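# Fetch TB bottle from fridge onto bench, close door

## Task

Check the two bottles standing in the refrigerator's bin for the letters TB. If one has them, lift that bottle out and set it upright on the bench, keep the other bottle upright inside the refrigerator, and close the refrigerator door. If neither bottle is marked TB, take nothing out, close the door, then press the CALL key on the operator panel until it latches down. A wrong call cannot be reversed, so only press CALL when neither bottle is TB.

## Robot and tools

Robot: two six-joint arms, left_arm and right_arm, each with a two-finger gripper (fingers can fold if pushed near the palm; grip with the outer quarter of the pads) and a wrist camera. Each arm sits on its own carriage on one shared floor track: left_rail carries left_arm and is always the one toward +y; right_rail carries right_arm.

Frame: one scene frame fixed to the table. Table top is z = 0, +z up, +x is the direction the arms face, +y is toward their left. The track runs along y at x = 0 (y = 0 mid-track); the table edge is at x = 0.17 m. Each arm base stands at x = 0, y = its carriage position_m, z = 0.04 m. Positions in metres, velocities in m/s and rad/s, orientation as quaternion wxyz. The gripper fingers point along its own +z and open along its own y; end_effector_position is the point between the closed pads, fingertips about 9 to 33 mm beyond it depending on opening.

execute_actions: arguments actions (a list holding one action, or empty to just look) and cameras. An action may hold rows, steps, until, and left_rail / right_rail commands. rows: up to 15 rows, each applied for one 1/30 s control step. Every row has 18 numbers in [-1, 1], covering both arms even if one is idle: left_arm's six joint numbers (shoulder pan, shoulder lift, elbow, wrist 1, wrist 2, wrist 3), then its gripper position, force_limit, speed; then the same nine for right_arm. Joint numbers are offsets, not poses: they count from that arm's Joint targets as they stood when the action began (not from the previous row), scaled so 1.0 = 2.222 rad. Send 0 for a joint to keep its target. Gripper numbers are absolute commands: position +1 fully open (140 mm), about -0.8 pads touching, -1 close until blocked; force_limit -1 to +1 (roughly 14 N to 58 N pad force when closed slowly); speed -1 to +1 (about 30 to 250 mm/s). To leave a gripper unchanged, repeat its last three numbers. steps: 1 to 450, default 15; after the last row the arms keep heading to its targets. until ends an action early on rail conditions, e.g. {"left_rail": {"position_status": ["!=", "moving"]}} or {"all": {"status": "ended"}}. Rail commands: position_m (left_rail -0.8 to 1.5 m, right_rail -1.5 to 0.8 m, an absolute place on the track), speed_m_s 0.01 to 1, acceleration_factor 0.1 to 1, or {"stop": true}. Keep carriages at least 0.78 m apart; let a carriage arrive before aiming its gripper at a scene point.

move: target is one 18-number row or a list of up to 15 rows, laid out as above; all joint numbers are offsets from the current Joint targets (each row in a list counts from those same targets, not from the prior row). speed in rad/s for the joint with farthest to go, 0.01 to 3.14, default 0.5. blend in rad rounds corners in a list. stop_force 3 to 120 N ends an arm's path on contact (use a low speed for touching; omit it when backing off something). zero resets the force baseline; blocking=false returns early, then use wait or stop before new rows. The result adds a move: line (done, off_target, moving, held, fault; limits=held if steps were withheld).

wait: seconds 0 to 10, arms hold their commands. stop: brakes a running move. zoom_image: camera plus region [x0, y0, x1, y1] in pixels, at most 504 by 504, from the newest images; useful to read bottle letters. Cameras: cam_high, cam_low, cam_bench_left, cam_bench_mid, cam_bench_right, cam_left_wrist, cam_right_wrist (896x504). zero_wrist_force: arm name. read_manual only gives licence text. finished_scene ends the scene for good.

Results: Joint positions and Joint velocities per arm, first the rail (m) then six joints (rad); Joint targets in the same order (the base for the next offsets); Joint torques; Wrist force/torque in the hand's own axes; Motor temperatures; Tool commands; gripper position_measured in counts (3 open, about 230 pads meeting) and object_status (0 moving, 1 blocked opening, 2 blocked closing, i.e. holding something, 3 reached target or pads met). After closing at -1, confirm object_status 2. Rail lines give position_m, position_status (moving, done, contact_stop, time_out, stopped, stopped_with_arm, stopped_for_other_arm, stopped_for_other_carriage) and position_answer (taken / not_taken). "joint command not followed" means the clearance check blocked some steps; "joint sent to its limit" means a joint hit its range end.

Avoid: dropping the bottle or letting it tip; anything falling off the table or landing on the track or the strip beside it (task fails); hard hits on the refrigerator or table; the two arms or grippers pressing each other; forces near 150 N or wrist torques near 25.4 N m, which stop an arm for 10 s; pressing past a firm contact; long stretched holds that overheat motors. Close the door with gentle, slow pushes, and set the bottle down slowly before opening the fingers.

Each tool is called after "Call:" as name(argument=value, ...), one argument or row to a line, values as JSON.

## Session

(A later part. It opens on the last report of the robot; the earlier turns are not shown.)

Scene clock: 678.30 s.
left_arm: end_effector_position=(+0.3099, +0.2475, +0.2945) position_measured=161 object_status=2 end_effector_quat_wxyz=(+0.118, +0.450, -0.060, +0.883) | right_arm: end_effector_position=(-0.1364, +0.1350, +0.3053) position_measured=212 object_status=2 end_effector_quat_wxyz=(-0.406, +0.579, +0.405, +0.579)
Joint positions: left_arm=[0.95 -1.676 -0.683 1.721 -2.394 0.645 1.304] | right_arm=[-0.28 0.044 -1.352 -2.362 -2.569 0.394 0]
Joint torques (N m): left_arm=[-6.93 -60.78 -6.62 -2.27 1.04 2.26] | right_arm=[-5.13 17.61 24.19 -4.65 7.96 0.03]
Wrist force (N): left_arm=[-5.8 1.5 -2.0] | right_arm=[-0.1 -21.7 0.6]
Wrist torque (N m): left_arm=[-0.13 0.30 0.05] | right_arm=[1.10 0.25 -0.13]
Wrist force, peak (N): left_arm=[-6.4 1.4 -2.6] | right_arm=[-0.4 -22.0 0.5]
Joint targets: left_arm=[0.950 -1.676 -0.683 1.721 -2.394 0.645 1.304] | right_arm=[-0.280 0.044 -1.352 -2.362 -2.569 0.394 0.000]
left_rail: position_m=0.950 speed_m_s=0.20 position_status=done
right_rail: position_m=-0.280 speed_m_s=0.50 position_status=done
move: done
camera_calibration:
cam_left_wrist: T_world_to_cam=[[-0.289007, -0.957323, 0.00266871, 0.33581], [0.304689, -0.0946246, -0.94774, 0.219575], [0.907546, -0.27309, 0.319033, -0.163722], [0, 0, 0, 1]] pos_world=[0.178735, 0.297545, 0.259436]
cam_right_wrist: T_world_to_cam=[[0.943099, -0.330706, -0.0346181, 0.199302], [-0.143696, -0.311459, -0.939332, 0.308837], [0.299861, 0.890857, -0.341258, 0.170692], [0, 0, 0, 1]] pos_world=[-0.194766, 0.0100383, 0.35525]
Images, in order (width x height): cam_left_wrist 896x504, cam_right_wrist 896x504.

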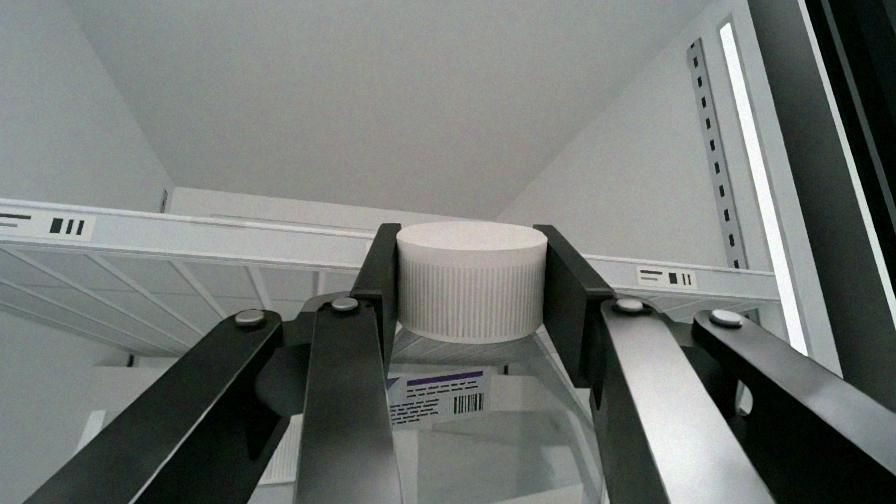

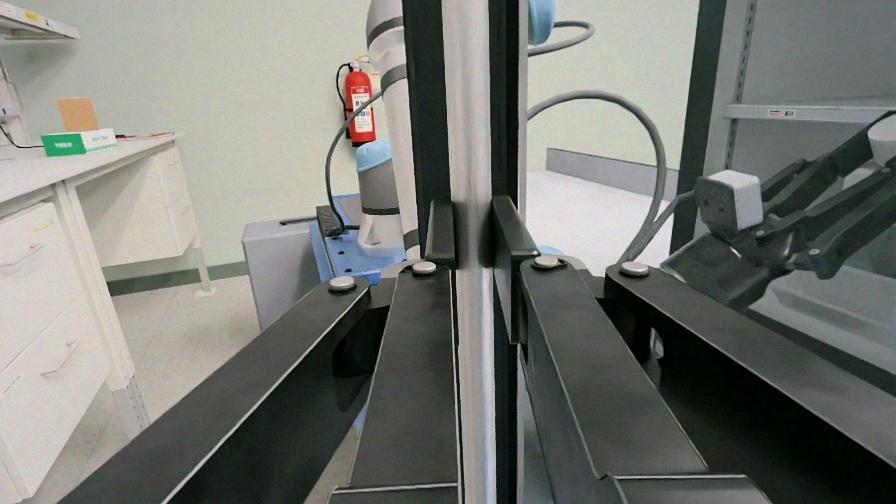

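Call:
move(
  target=[
    [-0.0399,-0.0233,0.0111,-0.0414,-0.0061,0.0667,-0.98,0.7,-1,0,0,0,0,0,0,-1,1,-0.2],
    [-0.1001,-0.1287,-0.1834,0.9224,-0.3198,-0.5870,-0.98,0.7,-1,0,0,0,0,0,0,-1,1,-0.2],
  ],
  speed=[0.1,0.35],
  blend=[0.03,0],
  cameras=["cam_left_wrist","cam_right_wrist"],
)

Scene clock: 707.10 s.
left_arm: end_effector_position=(+0.2306, +0.2492, +0.3207) position_measured=161 object_status=2 end_effector_quat_wxyz=(+0.093, +0.701, -0.092, +0.701) | right_arm: end_effector_position=(-0.1364, +0.1350, +0.3053) position_measured=212 object_status=2 end_effector_quat_wxyz=(-0.406, +0.579, +0.405, +0.579)
Joint positions: left_arm=[0.95 -1.898 -0.969 1.314 -0.345 -0.066 0] | right_arm=[-0.28 0.044 -1.352 -2.362 -2.569 0.394 0]
Joint torques (N m): left_arm=[-5.45 -57.25 -32.71 1.58 -2.48 -2.01] | right_arm=[-4.81 16.98 20.65 -3.08 8.1 0]
Wrist force (N): left_arm=[-6.2 0.2 1.4] | right_arm=[0.1 -21.7 0.4]
Wrist torque (N m): left_arm=[-0.29 0.50 0.22] | right_arm=[1.09 0.27 -0.12]
Wrist force, peak (N): left_arm=[31.8 1.6 1.7] | right_arm=[-0.4 -22.4 0.4]
Joint targets: left_arm=[0.950 -1.898 -0.969 1.314 -0.345 -0.066 0.000] | right_arm=[-0.280 0.044 -1.352 -2.362 -2.569 0.394 0.000]
left_rail: position_m=0.950 speed_m_s=0.20 position_status=done
right_rail: position_m=-0.280 speed_m_s=0.50 position_status=done
move: done
camera_calibration:
cam_left_wrist: T_world_to_cam=[[-0.280332, -0.959711, 0.0192018, 0.307659], [-0.291495, 0.0660524, -0.954289, 0.368221], [0.914574, -0.273115, -0.298267, 0.0967916], [0, 0, 0, 1]] pos_world=[0.105058, 0.297377, 0.374352]
cam_right_wrist: T_world_to_cam=[[0.943099, -0.330706, -0.0346181, 0.199302], [-0.143696, -0.311459, -0.939332, 0.308837], [0.299861, 0.890857, -0.341258, 0.170692], [0, 0, 0, 1]] pos_world=[-0.194766, 0.0100383, 0.35525]
Images, in order (width x height): cam_left_wrist 896x504, cam_right_wrist 896x504.

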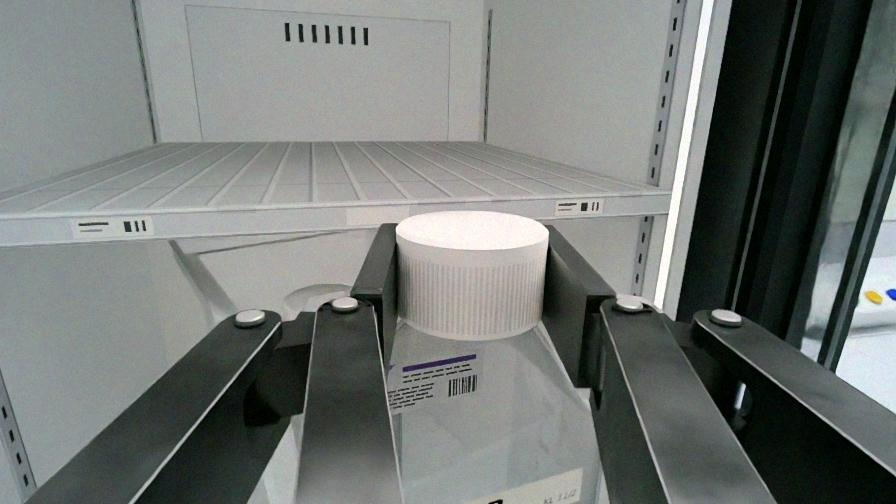

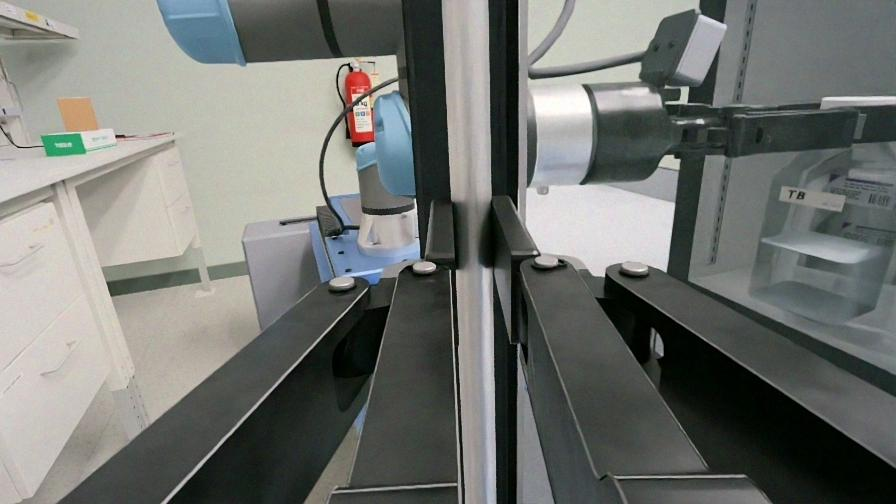

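Call:
execute_actions(
  actions=[
    {"left_rail":{"position_m":1.45,"speed_m_s":0.4,"acceleration_factor":0.3},"steps":150,"until":{"left_rail":{"position_status":["!=","moving"]}}},
  ],
)

Call:
move(
  target=[0.1099,0.0968,0.0140,-0.1108,0.1099,0,-0.98,0.7,-1,0,0,0,0,0,0,-1,1,-0.2],
  speed=0.3,
  cameras=["cam_bench_left","cam_low","cam_left_wrist"],
)

Scene clock: 719.70 s.
left_arm: end_effector_position=(+0.2306, +0.7492, +0.3207) position_measured=161 object_status=2 end_effector_quat_wxyz=(+0.093, +0.701, -0.092, +0.701) | right_arm: end_effector_position=(-0.1364, +0.1350, +0.3053) position_measured=212 object_status=2 end_effector_quat_wxyz=(-0.406, +0.579, +0.405, +0.579)
Joint positions: left_arm=[1.45 -1.898 -0.969 1.314 -0.345 -0.066 0] | right_arm=[-0.28 0.044 -1.352 -2.362 -2.569 0.394 0]
Joint torques (N m): left_arm=[-3.31 -51.51 -23.83 0.62 -1.18 -1.37] | right_arm=[-5.58 18.22 13.98 -2.58 7.99 0.04]
Wrist force (N): left_arm=[-5.6 0.6 1.2] | right_arm=[0.4 -21.5 0.5]
Wrist torque (N m): left_arm=[-0.22 0.38 0.23] | right_arm=[1.12 0.21 -0.12]
Wrist force, peak (N): left_arm=[-6.3 1.3 1.2] | right_arm=[0.3 -22.0 0.6]
Joint targets: left_arm=[1.450 -1.898 -0.969 1.314 -0.345 -0.066 0.000] | right_arm=[-0.280 0.044 -1.352 -2.362 -2.569 0.394 0.000]
Tool commands: left_gripper/position=-0.98 left_gripper/force_limit=+0.7 left_gripper/speed=-1.0 right_gripper/position=-1.0 right_gripper/force_limit=+1.0 right_gripper/speed=-0.2
left_rail: position_m=1.450 speed_m_s=0.40 position_status=done
right_rail: position_m=-0.280 speed_m_s=0.50 position_status=done

Scene clock: 721.07 s.
left_arm: end_effector_position=(+0.3803, +0.7250, +0.1755) position_measured=161 object_status=2 end_effector_quat_wxyz=(+0.093, +0.701, -0.092, +0.701) | right_arm: end_effector_position=(-0.1364, +0.1350, +0.3053) position_measured=212 object_status=2 end_effector_quat_wxyz=(-0.406, +0.579, +0.405, +0.579)
Joint positions: left_arm=[1.45 -1.654 -0.754 1.345 -0.591 0.178 0] | right_arm=[-0.28 0.044 -1.352 -2.362 -2.569 0.394 0]
Joint torques (N m): left_arm=[6.52 -38.54 -10.36 -2.03 1.68 -1.42] | right_arm=[-3.86 17.65 14.61 -2.37 7.96 -0.41]
Wrist force (N): left_arm=[-6.1 0.5 1.4] | right_arm=[0.3 -21.8 0.6]
Wrist torque (N m): left_arm=[-0.24 0.48 0.21] | right_arm=[1.06 0.25 -0.12]
Wrist force, peak (N): left_arm=[-8.3 0.2 3.5] | right_arm=[0.3 -21.8 0.6]
Joint targets: left_arm=[1.450 -1.654 -0.754 1.345 -0.591 0.179 0.000] | right_arm=[-0.280 0.044 -1.352 -2.362 -2.569 0.394 0.000]
left_rail: position_m=1.450 speed_m_s=0.40 position_status=done
right_rail: position_m=-0.280 speed_m_s=0.50 position_status=done
move: done
camera_calibration:
cam_left_wrist: T_world_to_cam=[[-0.280313, -0.959715, 0.0192669, 0.808959], [-0.291427, 0.0659614, -0.954316, 0.241963], [0.914601, -0.273123, -0.298177, 0.046379], [0, 0, 0, 1]] pos_world=[0.254858, 0.773077, 0.229152]
Images, in order (width x height): cam_low 896x504, cam_bench_left 896x504, cam_left_wrist 896x504.

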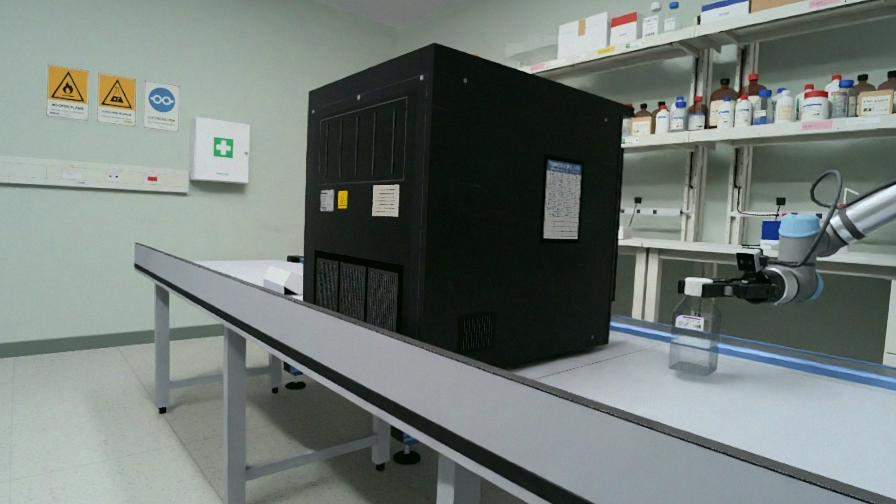

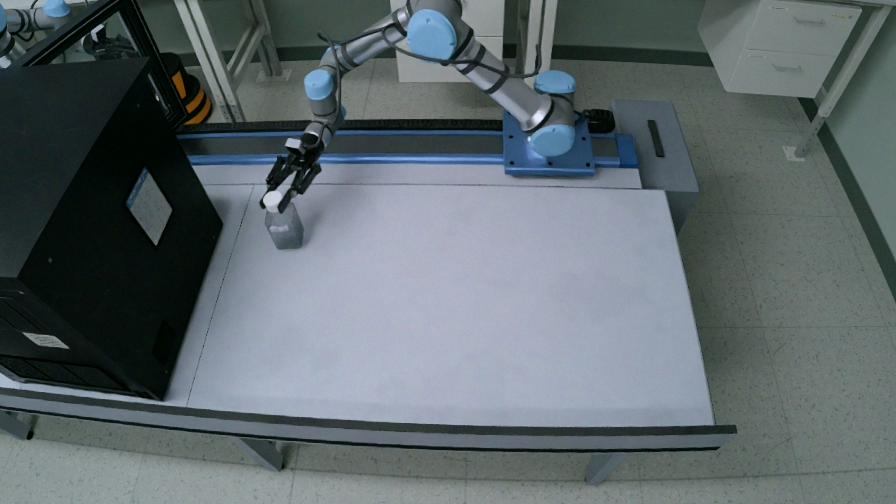

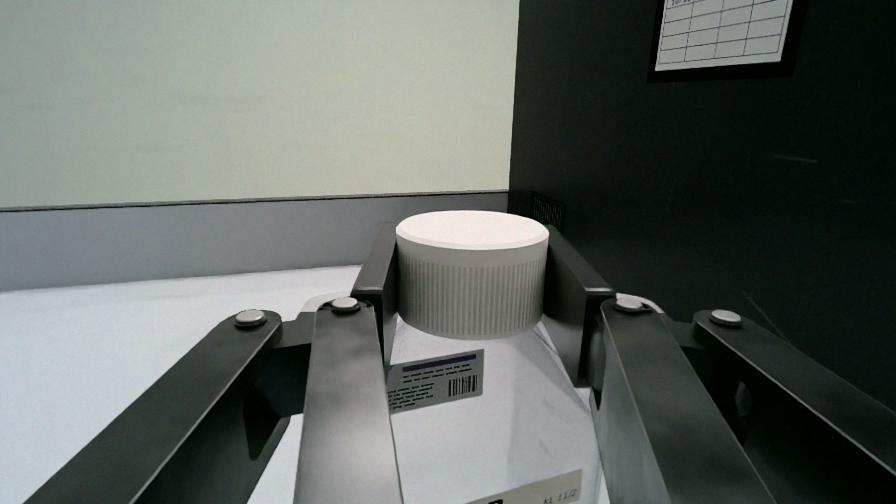

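Call:
move(
  target=[0,0.0254,0.0058,-0.0312,0,0,-0.98,0.7,-1,0,0,0,0,0,0,-1,1,-0.2],
  speed=0.03,
  stop_force=6,
  cameras=["cam_low"],
)

Call:
zoom_image(
  camera="cam_low",
  region=[620, 230, 820, 430],
)

Scene clock: 727.80 s.
left_arm: end_effector_position=(+0.3804, +0.7247, +0.1602) position_measured=161 object_status=2 end_effector_quat_wxyz=(+0.093, +0.701, -0.092, +0.701) | right_arm: end_effector_position=(-0.1364, +0.1350, +0.3053) position_measured=212 object_status=2 end_effector_quat_wxyz=(-0.406, +0.579, +0.405, +0.579)
Joint positions: left_arm=[1.45 -1.654 -0.733 1.35 -0.617 0.179 0] | right_arm=[-0.28 0.044 -1.352 -2.362 -2.569 0.394 0]
Joint torques (N m): left_arm=[7.33 -64.58 -28.93 0.66 -0.54 -0.25] | right_arm=[-3.95 18.24 10.29 -2.4 8.06 -0.25]
Wrist force (N): left_arm=[-4.4 0.2 2.0] | right_arm=[0.4 -21.6 0.5]
Wrist torque (N m): left_arm=[-0.30 0.53 0.20] | right_arm=[1.11 0.23 -0.12]
Wrist force, peak (N): left_arm=[14.3 -0.1 -1.2] | right_arm=[0.8 -21.9 0.2]
Joint targets: left_arm=[1.450 -1.654 -0.733 1.350 -0.617 0.179 0.000] | right_arm=[-0.280 0.044 -1.352 -2.362 -2.569 0.394 0.000]
left_rail: position_m=1.450 speed_m_s=0.40 position_status=done
right_rail: position_m=-0.280 speed_m_s=0.50 position_status=done
move: contact (left_arm); left_arm: the wrist 1 is farthest, 0.043 rad from its target
Images, in order (width x height): cam_low 896x504.

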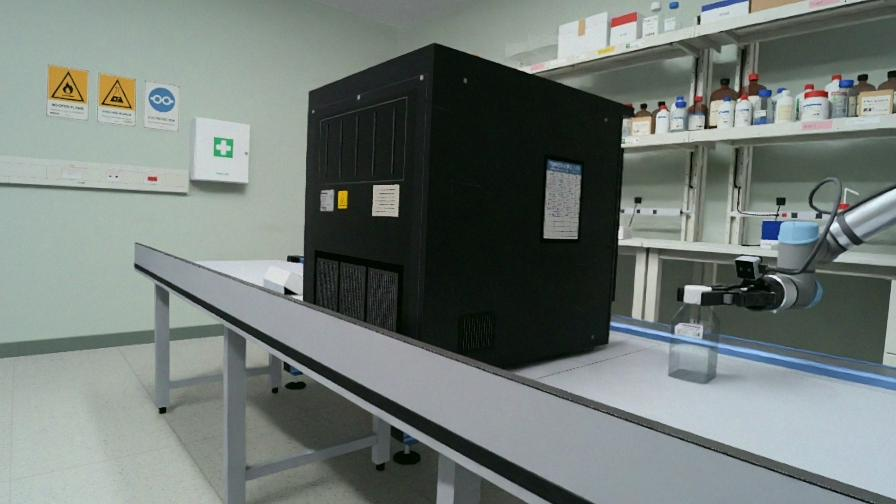

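Scaled by 2.520 from the camera's 896x504 image, which has a finer 1280x720 frame.

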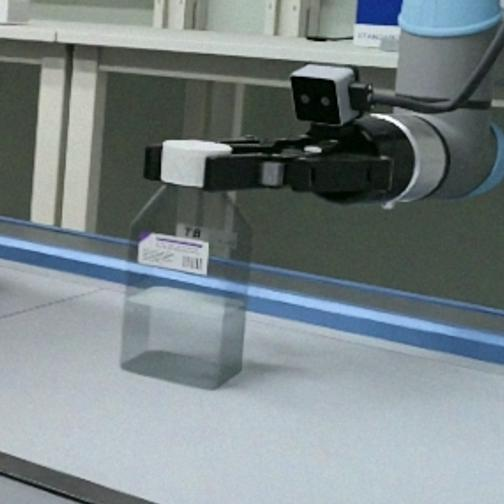

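Call:
move(
  target=[0,0.0025,0.0006,-0.0031,0,0,-0.98,0.7,-1,0,0,0,0,0,0,-1,1,-0.2],
  speed=0.02,
  stop_force=12,
)

Call:
execute_actions(
  actions=[
    {"rows":[[0,0,0,0,0,0,0.05,0.7,-1,0,0,0,0,0,0,-1,1,-0.2]],"steps":60},
  ],
  cameras=["cam_left_wrist","cam_low"],
)

Scene clock: 733.70 s.
left_arm: end_effector_position=(+0.3804, +0.7246, +0.1598) position_measured=161 object_status=2 end_effector_quat_wxyz=(+0.093, +0.701, -0.092, +0.701) | right_arm: end_effector_position=(-0.1364, +0.1350, +0.3053) position_measured=212 object_status=2 end_effector_quat_wxyz=(-0.406, +0.579, +0.405, +0.579)
Joint positions: left_arm=[1.45 -1.654 -0.732 1.35 -0.619 0.179 0] | right_arm=[-0.28 0.044 -1.352 -2.362 -2.569 0.394 0]
Joint torques (N m): left_arm=[4.22 -54.39 -11.07 1.54 -1.6 -0.23] | right_arm=[-5.24 17.36 8.4 -2.55 7.85 -0.51]
Wrist force (N): left_arm=[9.0 0.5 0.1] | right_arm=[0.3 -21.6 0.3]
Wrist torque (N m): left_arm=[-0.27 0.21 0.14] | right_arm=[1.10 0.28 -0.12]
Wrist force, peak (N): left_arm=[17.7 0.2 -1.3] | right_arm=[0.4 -21.9 0.4]
Joint targets: left_arm=[1.450 -1.654 -0.732 1.350 -0.619 0.179 0.000] | right_arm=[-0.280 0.044 -1.352 -2.362 -2.569 0.394 0.000]
left_rail: position_m=1.450 speed_m_s=0.40 position_status=done
right_rail: position_m=-0.280 speed_m_s=0.50 position_status=done
move: contact (left_arm)

Scene clock: 735.90 s.
left_arm: end_effector_position=(+0.3804, +0.7246, +0.1598) position_measured=123 object_status=3 end_effector_quat_wxyz=(+0.093, +0.701, -0.092, +0.701) | right_arm: end_effector_position=(-0.1364, +0.1350, +0.3053) position_measured=212 object_status=2 end_effector_quat_wxyz=(-0.406, +0.579, +0.405, +0.579)
Joint positions: left_arm=[1.45 -1.654 -0.732 1.35 -0.619 0.179 0] | right_arm=[-0.28 0.044 -1.352 -2.362 -2.569 0.394 0]
Joint torques (N m): left_arm=[4.64 -56.52 -22.39 -1.64 -1.14 0] | right_arm=[-3.95 17.97 6.42 -2.61 8.19 -0.29]
Wrist force (N): left_arm=[-1.4 -0.1 1.6] | right_arm=[0.3 -21.7 0.5]
Wrist torque (N m): left_arm=[-0.37 0.34 0.20] | right_arm=[1.08 0.24 -0.12]
Wrist force, peak (N): left_arm=[8.8 0.5 0.0] | right_arm=[0.3 -21.8 0.3]
Joint targets: left_arm=[1.450 -1.654 -0.732 1.350 -0.619 0.179 0.000] | right_arm=[-0.280 0.044 -1.352 -2.362 -2.569 0.394 0.000]
left_rail: position_m=1.450 speed_m_s=0.40 position_status=done
right_rail: position_m=-0.280 speed_m_s=0.50 position_status=done
camera_calibration:
cam_left_wrist: T_world_to_cam=[[-0.280224, -0.959729, 0.0198703, 0.80886], [-0.291504, 0.0653555, -0.954334, 0.227519], [0.914604, -0.27322, -0.298079, 0.0415775], [0, 0, 0, 1]] pos_world=[0.254958, 0.772777, 0.213451]
Images, in order (width x height): cam_low 896x504, cam_left_wrist 896x504.

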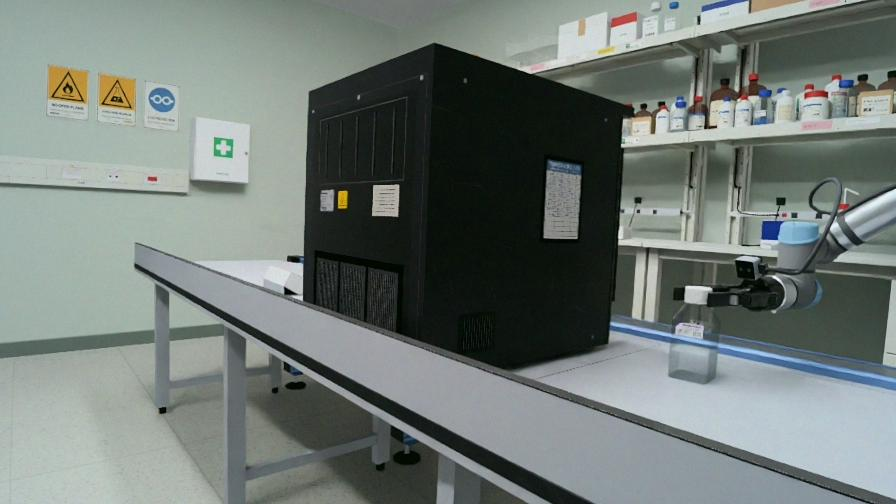

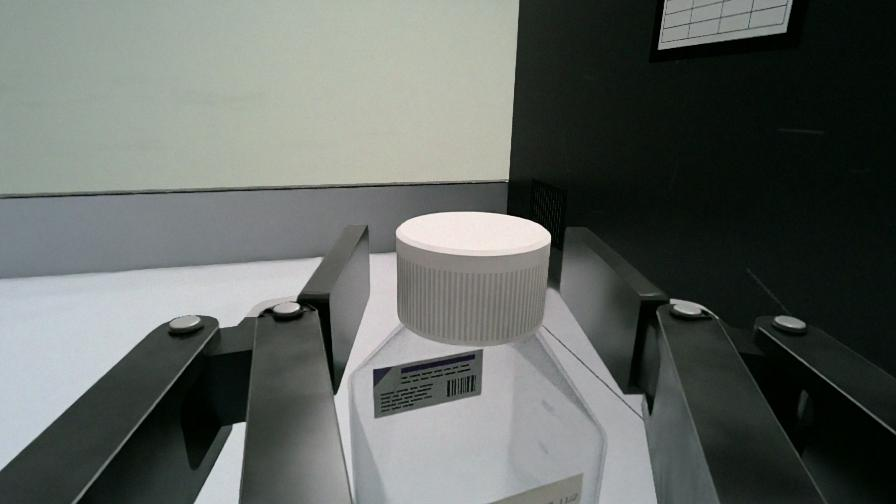

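Call:
move(
  target=[
    [-0.0428,-0.0184,0.0357,-0.0169,-0.0429,0,0.05,0.7,-1,0,0,0,0,0,0,-1,1,-0.2],
    [-0.0871,-0.0310,0.0608,-0.0294,-0.0873,0,0.05,0.7,-1,0,0,0,0,0,0,-1,1,-0.2],
  ],
  speed=0.2,
  blend=[0.02,0],
  cameras=["cam_left_wrist","cam_low","cam_right_wrist"],
)

Scene clock: 749.47 s.
left_arm: end_effector_position=(+0.2649, +0.7561, +0.1602) position_measured=123 object_status=3 end_effector_quat_wxyz=(+0.092, +0.701, -0.092, +0.701) | right_arm: end_effector_position=(-0.1364, +0.1350, +0.3053) position_measured=212 object_status=2 end_effector_quat_wxyz=(-0.406, +0.579, +0.405, +0.579)
Joint positions: left_arm=[1.45 -1.847 -0.801 1.485 -0.684 -0.015 0] | right_arm=[-0.28 0.044 -1.352 -2.362 -2.569 0.394 0]
Joint torques (N m): left_arm=[-7.44 -58.11 -5.97 -1.19 -1.97 -0.04] | right_arm=[-4.27 17.36 3.52 -2.45 8.2 -0.71]
Wrist force (N): left_arm=[-1.3 -0.4 1.6] | right_arm=[0.7 -21.6 0.4]
Wrist torque (N m): left_arm=[-0.45 0.30 0.21] | right_arm=[1.09 0.24 -0.12]
Wrist force, peak (N): left_arm=[-1.5 -0.2 3.1] | right_arm=[0.2 -21.9 0.5]
Joint targets: left_arm=[1.450 -1.848 -0.801 1.485 -0.684 -0.015 0.000] | right_arm=[-0.280 0.044 -1.352 -2.362 -2.569 0.394 0.000]
left_rail: position_m=1.450 speed_m_s=0.40 position_status=done
right_rail: position_m=-0.280 speed_m_s=0.50 position_status=done
move: done
camera_calibration:
cam_left_wrist: T_world_to_cam=[[-0.279842, -0.959857, 0.019039, 0.806851], [-0.291471, 0.0660484, -0.954297, 0.191612], [0.914731, -0.272602, -0.298253, 0.155437], [0, 0, 0, 1]] pos_world=[0.139458, 0.804179, 0.213852]
cam_right_wrist: T_world_to_cam=[[0.943099, -0.330706, -0.0346181, 0.199302], [-0.143696, -0.311459, -0.939332, 0.308837], [0.299861, 0.890857, -0.341258, 0.170692], [0, 0, 0, 1]] pos_world=[-0.194766, 0.0100383, 0.35525]
Images, in order (width x height): cam_low 896x504, cam_left_wrist 896x504, cam_right_wrist 896x504.

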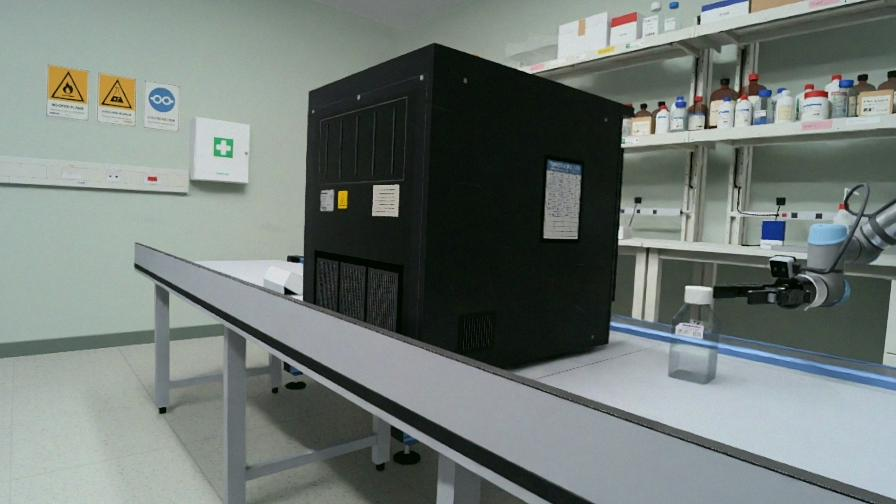

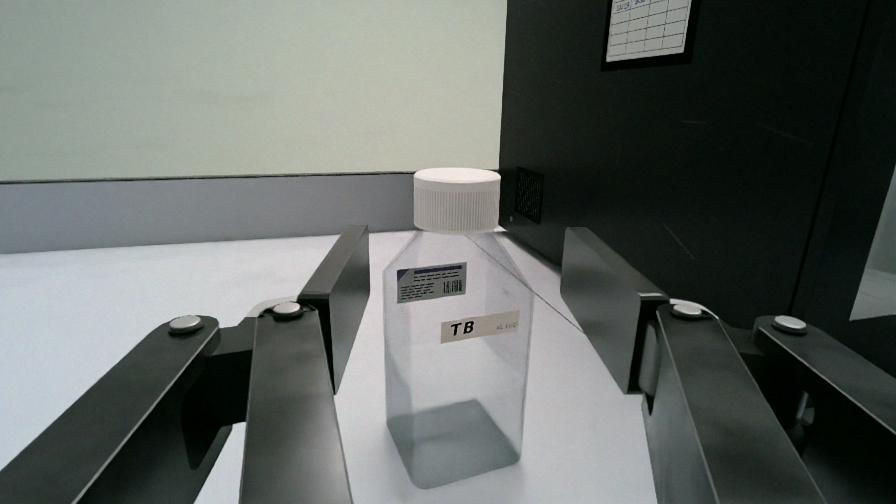

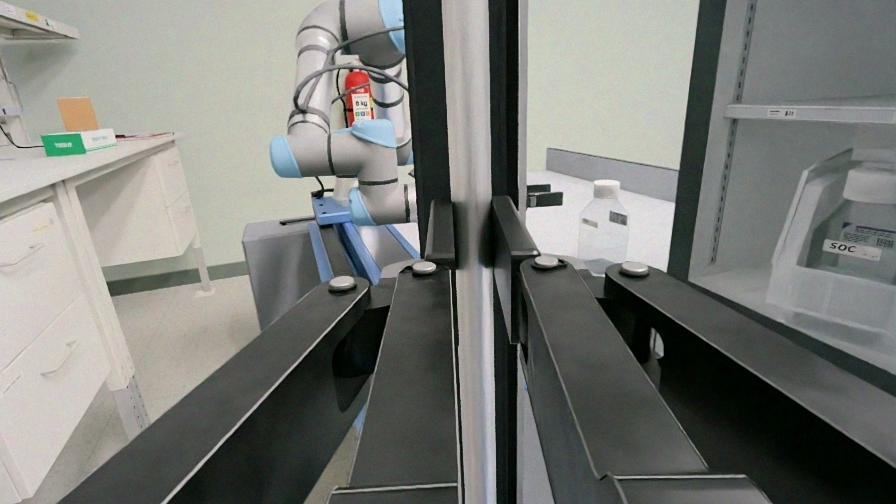

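Call:
move(
  target=[
    [0,0,0,0,0,0,0.05,0.7,-1,-0.1491,-0.0975,0.0812,0.0162,-0.0706,0,-1,1,-0.2],
    [0,0,0,0,0,0,0.05,0.7,-1,-0.3015,-0.2134,0.2161,-0.0028,-0.1052,0,-1,1,-0.2],
    [0,0,0,0,0,0,0.05,0.7,-1,-0.4176,-0.3211,0.3701,-0.0491,-0.1035,0,-1,1,-0.2],
    [0,0,0,0,0,0,0.05,0.7,-1,-0.5136,-0.4249,0.5418,-0.1170,-0.0816,0,-1,1,-0.2],
    [0,0,0,0,0,0,0.05,0.7,-1,-0.5577,-0.4837,0.6473,-0.1638,-0.0669,0,-1,1,-0.2],
    [0,0,0,0,0,0,0.05,0.7,-1,-0.5997,-0.5531,0.7775,-0.2245,-0.0500,0,-1,1,-0.2],
  ],
  speed=[0.35,0.35,0.35,0.35,0.25,0.15],
  blend=[0.05,0.05,0.05,0.05,0.05,0],
  cameras=["cam_right_wrist","cam_low"],
)

Scene clock: 768.50 s.
left_arm: end_effector_position=(+0.2648, +0.7561, +0.1602) position_measured=123 object_status=3 end_effector_quat_wxyz=(+0.092, +0.701, -0.092, +0.701) | right_arm: end_effector_position=(+0.2297, +0.4783, +0.3001) position_measured=212 object_status=2 end_effector_quat_wxyz=(+0.000, +0.707, +0.000, +0.707)
Joint positions: left_arm=[1.45 -1.848 -0.801 1.485 -0.684 -0.015 0] | right_arm=[-0.28 -1.288 -2.58 -0.635 -3.068 0.283 0]
Joint torques (N m): left_arm=[-5.87 -59.22 -7.44 -1.12 -1.91 0.04] | right_arm=[-17.82 24.6 21.28 2.33 -1.61 -1.23]
Wrist force (N): left_arm=[-1.0 -0.3 1.9] | right_arm=[44.0 8.5 -19.1]
Wrist torque (N m): left_arm=[-0.41 0.25 0.21] | right_arm=[0.26 0.93 -0.15]
Wrist force, peak (N): left_arm=[-1.7 -0.4 1.8] | right_arm=[56.5 9.7 5.4]
Joint targets: left_arm=[1.450 -1.848 -0.801 1.485 -0.684 -0.015 0.000] | right_arm=[-0.280 -1.288 -2.581 -0.635 -3.068 0.283 0.000]
left_rail: position_m=1.450 speed_m_s=0.40 position_status=done
right_rail: position_m=-0.280 speed_m_s=0.50 position_status=done
move: done
camera_calibration:
cam_right_wrist: T_world_to_cam=[[0.0123374, -0.999333, -0.0343771, 0.500945], [-0.341736, 0.0280956, -0.939376, 0.346576], [0.939715, 0.0233374, -0.341162, 0.0212877], [0, 0, 0, 1]] pos_world=[0.0922528, 0.490376, 0.350049]
Images, in order (width x height): cam_low 896x504, cam_right_wrist 896x504.

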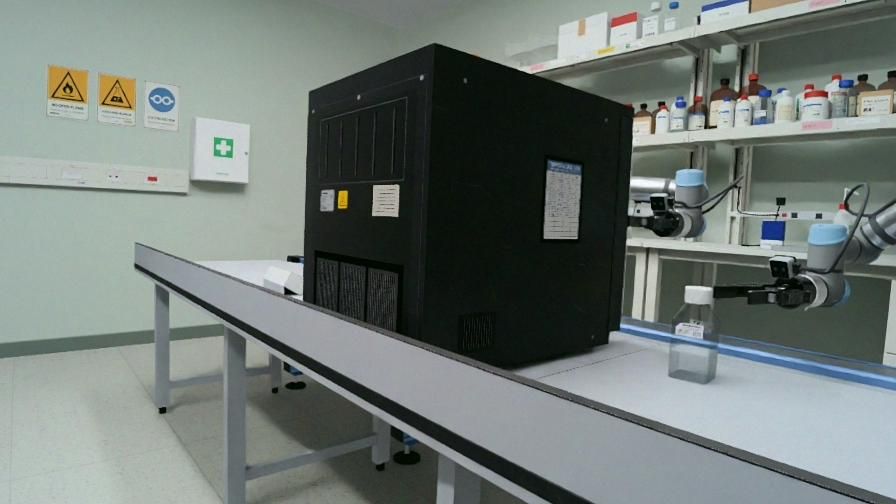

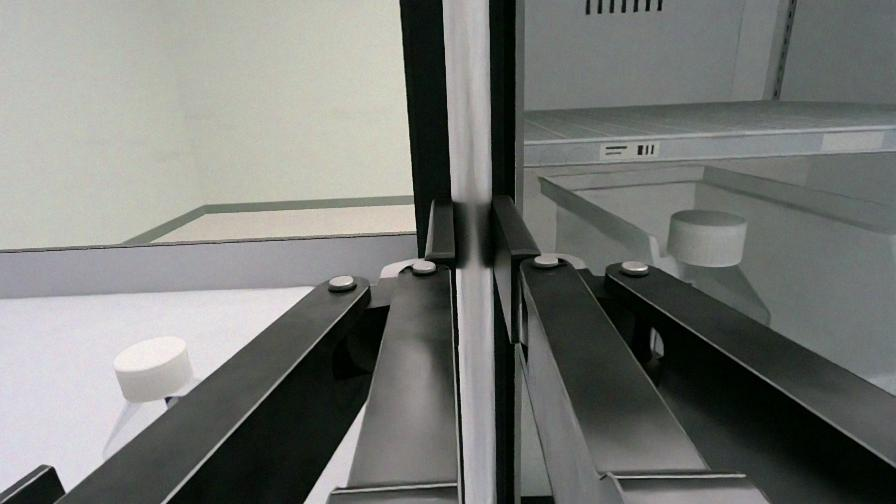

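Call:
move(
  target=[
    [0,0,0,0,0,0,0.05,0.7,-1,-0.0017,0.0011,-0.0021,0.0010,-0.0017,0,-1,1,-0.2],
    [0,0,0,0,0,0,0.05,0.7,-1,-0.0017,0.0011,-0.0021,0.0010,-0.0017,0,0.3,1,-0.5],
    [0,0,0,0,0,0,0.05,0.7,-1,0.0605,-0.0393,0.0764,-0.0371,0.0605,0,0.3,1,-0.5],
  ],
  speed=0.15,
  cameras=["cam_right_wrist","cam_bench_left"],
)

Scene clock: 777.67 s.
left_arm: end_effector_position=(+0.2648, +0.7561, +0.1602) position_measured=123 object_status=3 end_effector_quat_wxyz=(+0.092, +0.701, -0.092, +0.701) | right_arm: end_effector_position=(+0.1212, +0.4783, +0.3002) position_measured=91 object_status=3 end_effector_quat_wxyz=(+0.000, +0.707, +0.000, +0.707)
Joint positions: left_arm=[1.45 -1.848 -0.801 1.485 -0.684 -0.015 0] | right_arm=[-0.28 -1.154 -2.668 -0.465 -3.15 0.417 0]
Joint torques (N m): left_arm=[-5.76 -57.28 -7.83 -1.13 -2.34 -0.32] | right_arm=[7.86 51.73 34.6 -2.36 1.32 -1.19]
Wrist force (N): left_arm=[-1.2 -0.3 1.3] | right_arm=[1.3 0.9 0.8]
Wrist torque (N m): left_arm=[-0.41 0.28 0.21] | right_arm=[0.52 0.18 -0.26]
Wrist force, peak (N): left_arm=[-1.2 -0.6 2.1] | right_arm=[42.9 8.9 -33.1]
Joint targets: left_arm=[1.450 -1.848 -0.801 1.485 -0.684 -0.015 0.000] | right_arm=[-0.280 -1.154 -2.668 -0.465 -3.151 0.417 0.000]
left_rail: position_m=1.450 speed_m_s=0.40 position_status=done
right_rail: position_m=-0.280 speed_m_s=0.50 position_status=done
move: done
camera_calibration:
cam_right_wrist: T_world_to_cam=[[0.0121157, -0.999335, -0.0344041, 0.502294], [-0.341732, 0.0281968, -0.939374, 0.309542], [0.939719, 0.0231381, -0.341163, 0.123378], [0, 0, 0, 1]] pos_world=[-0.0162459, 0.490377, 0.350149]
Images, in order (width x height): cam_bench_left 896x504, cam_right_wrist 896x504.

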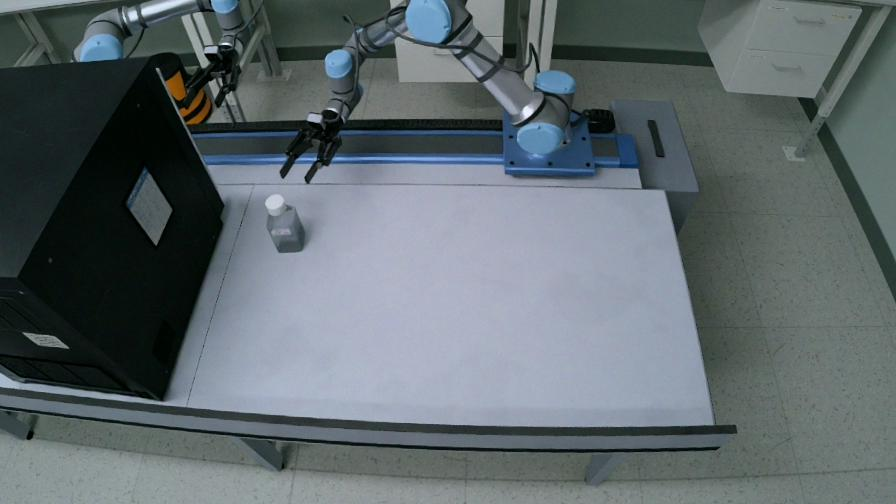

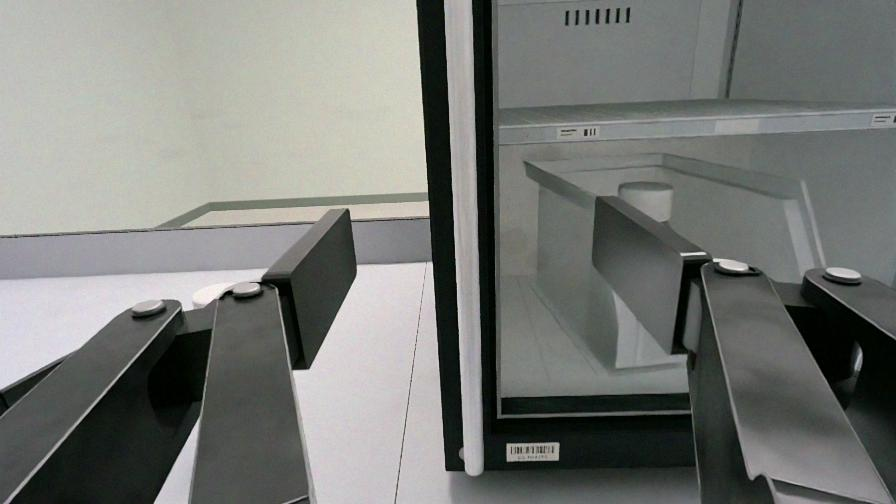

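Call:
finished_scene(
)

The scene is finished: the task was done.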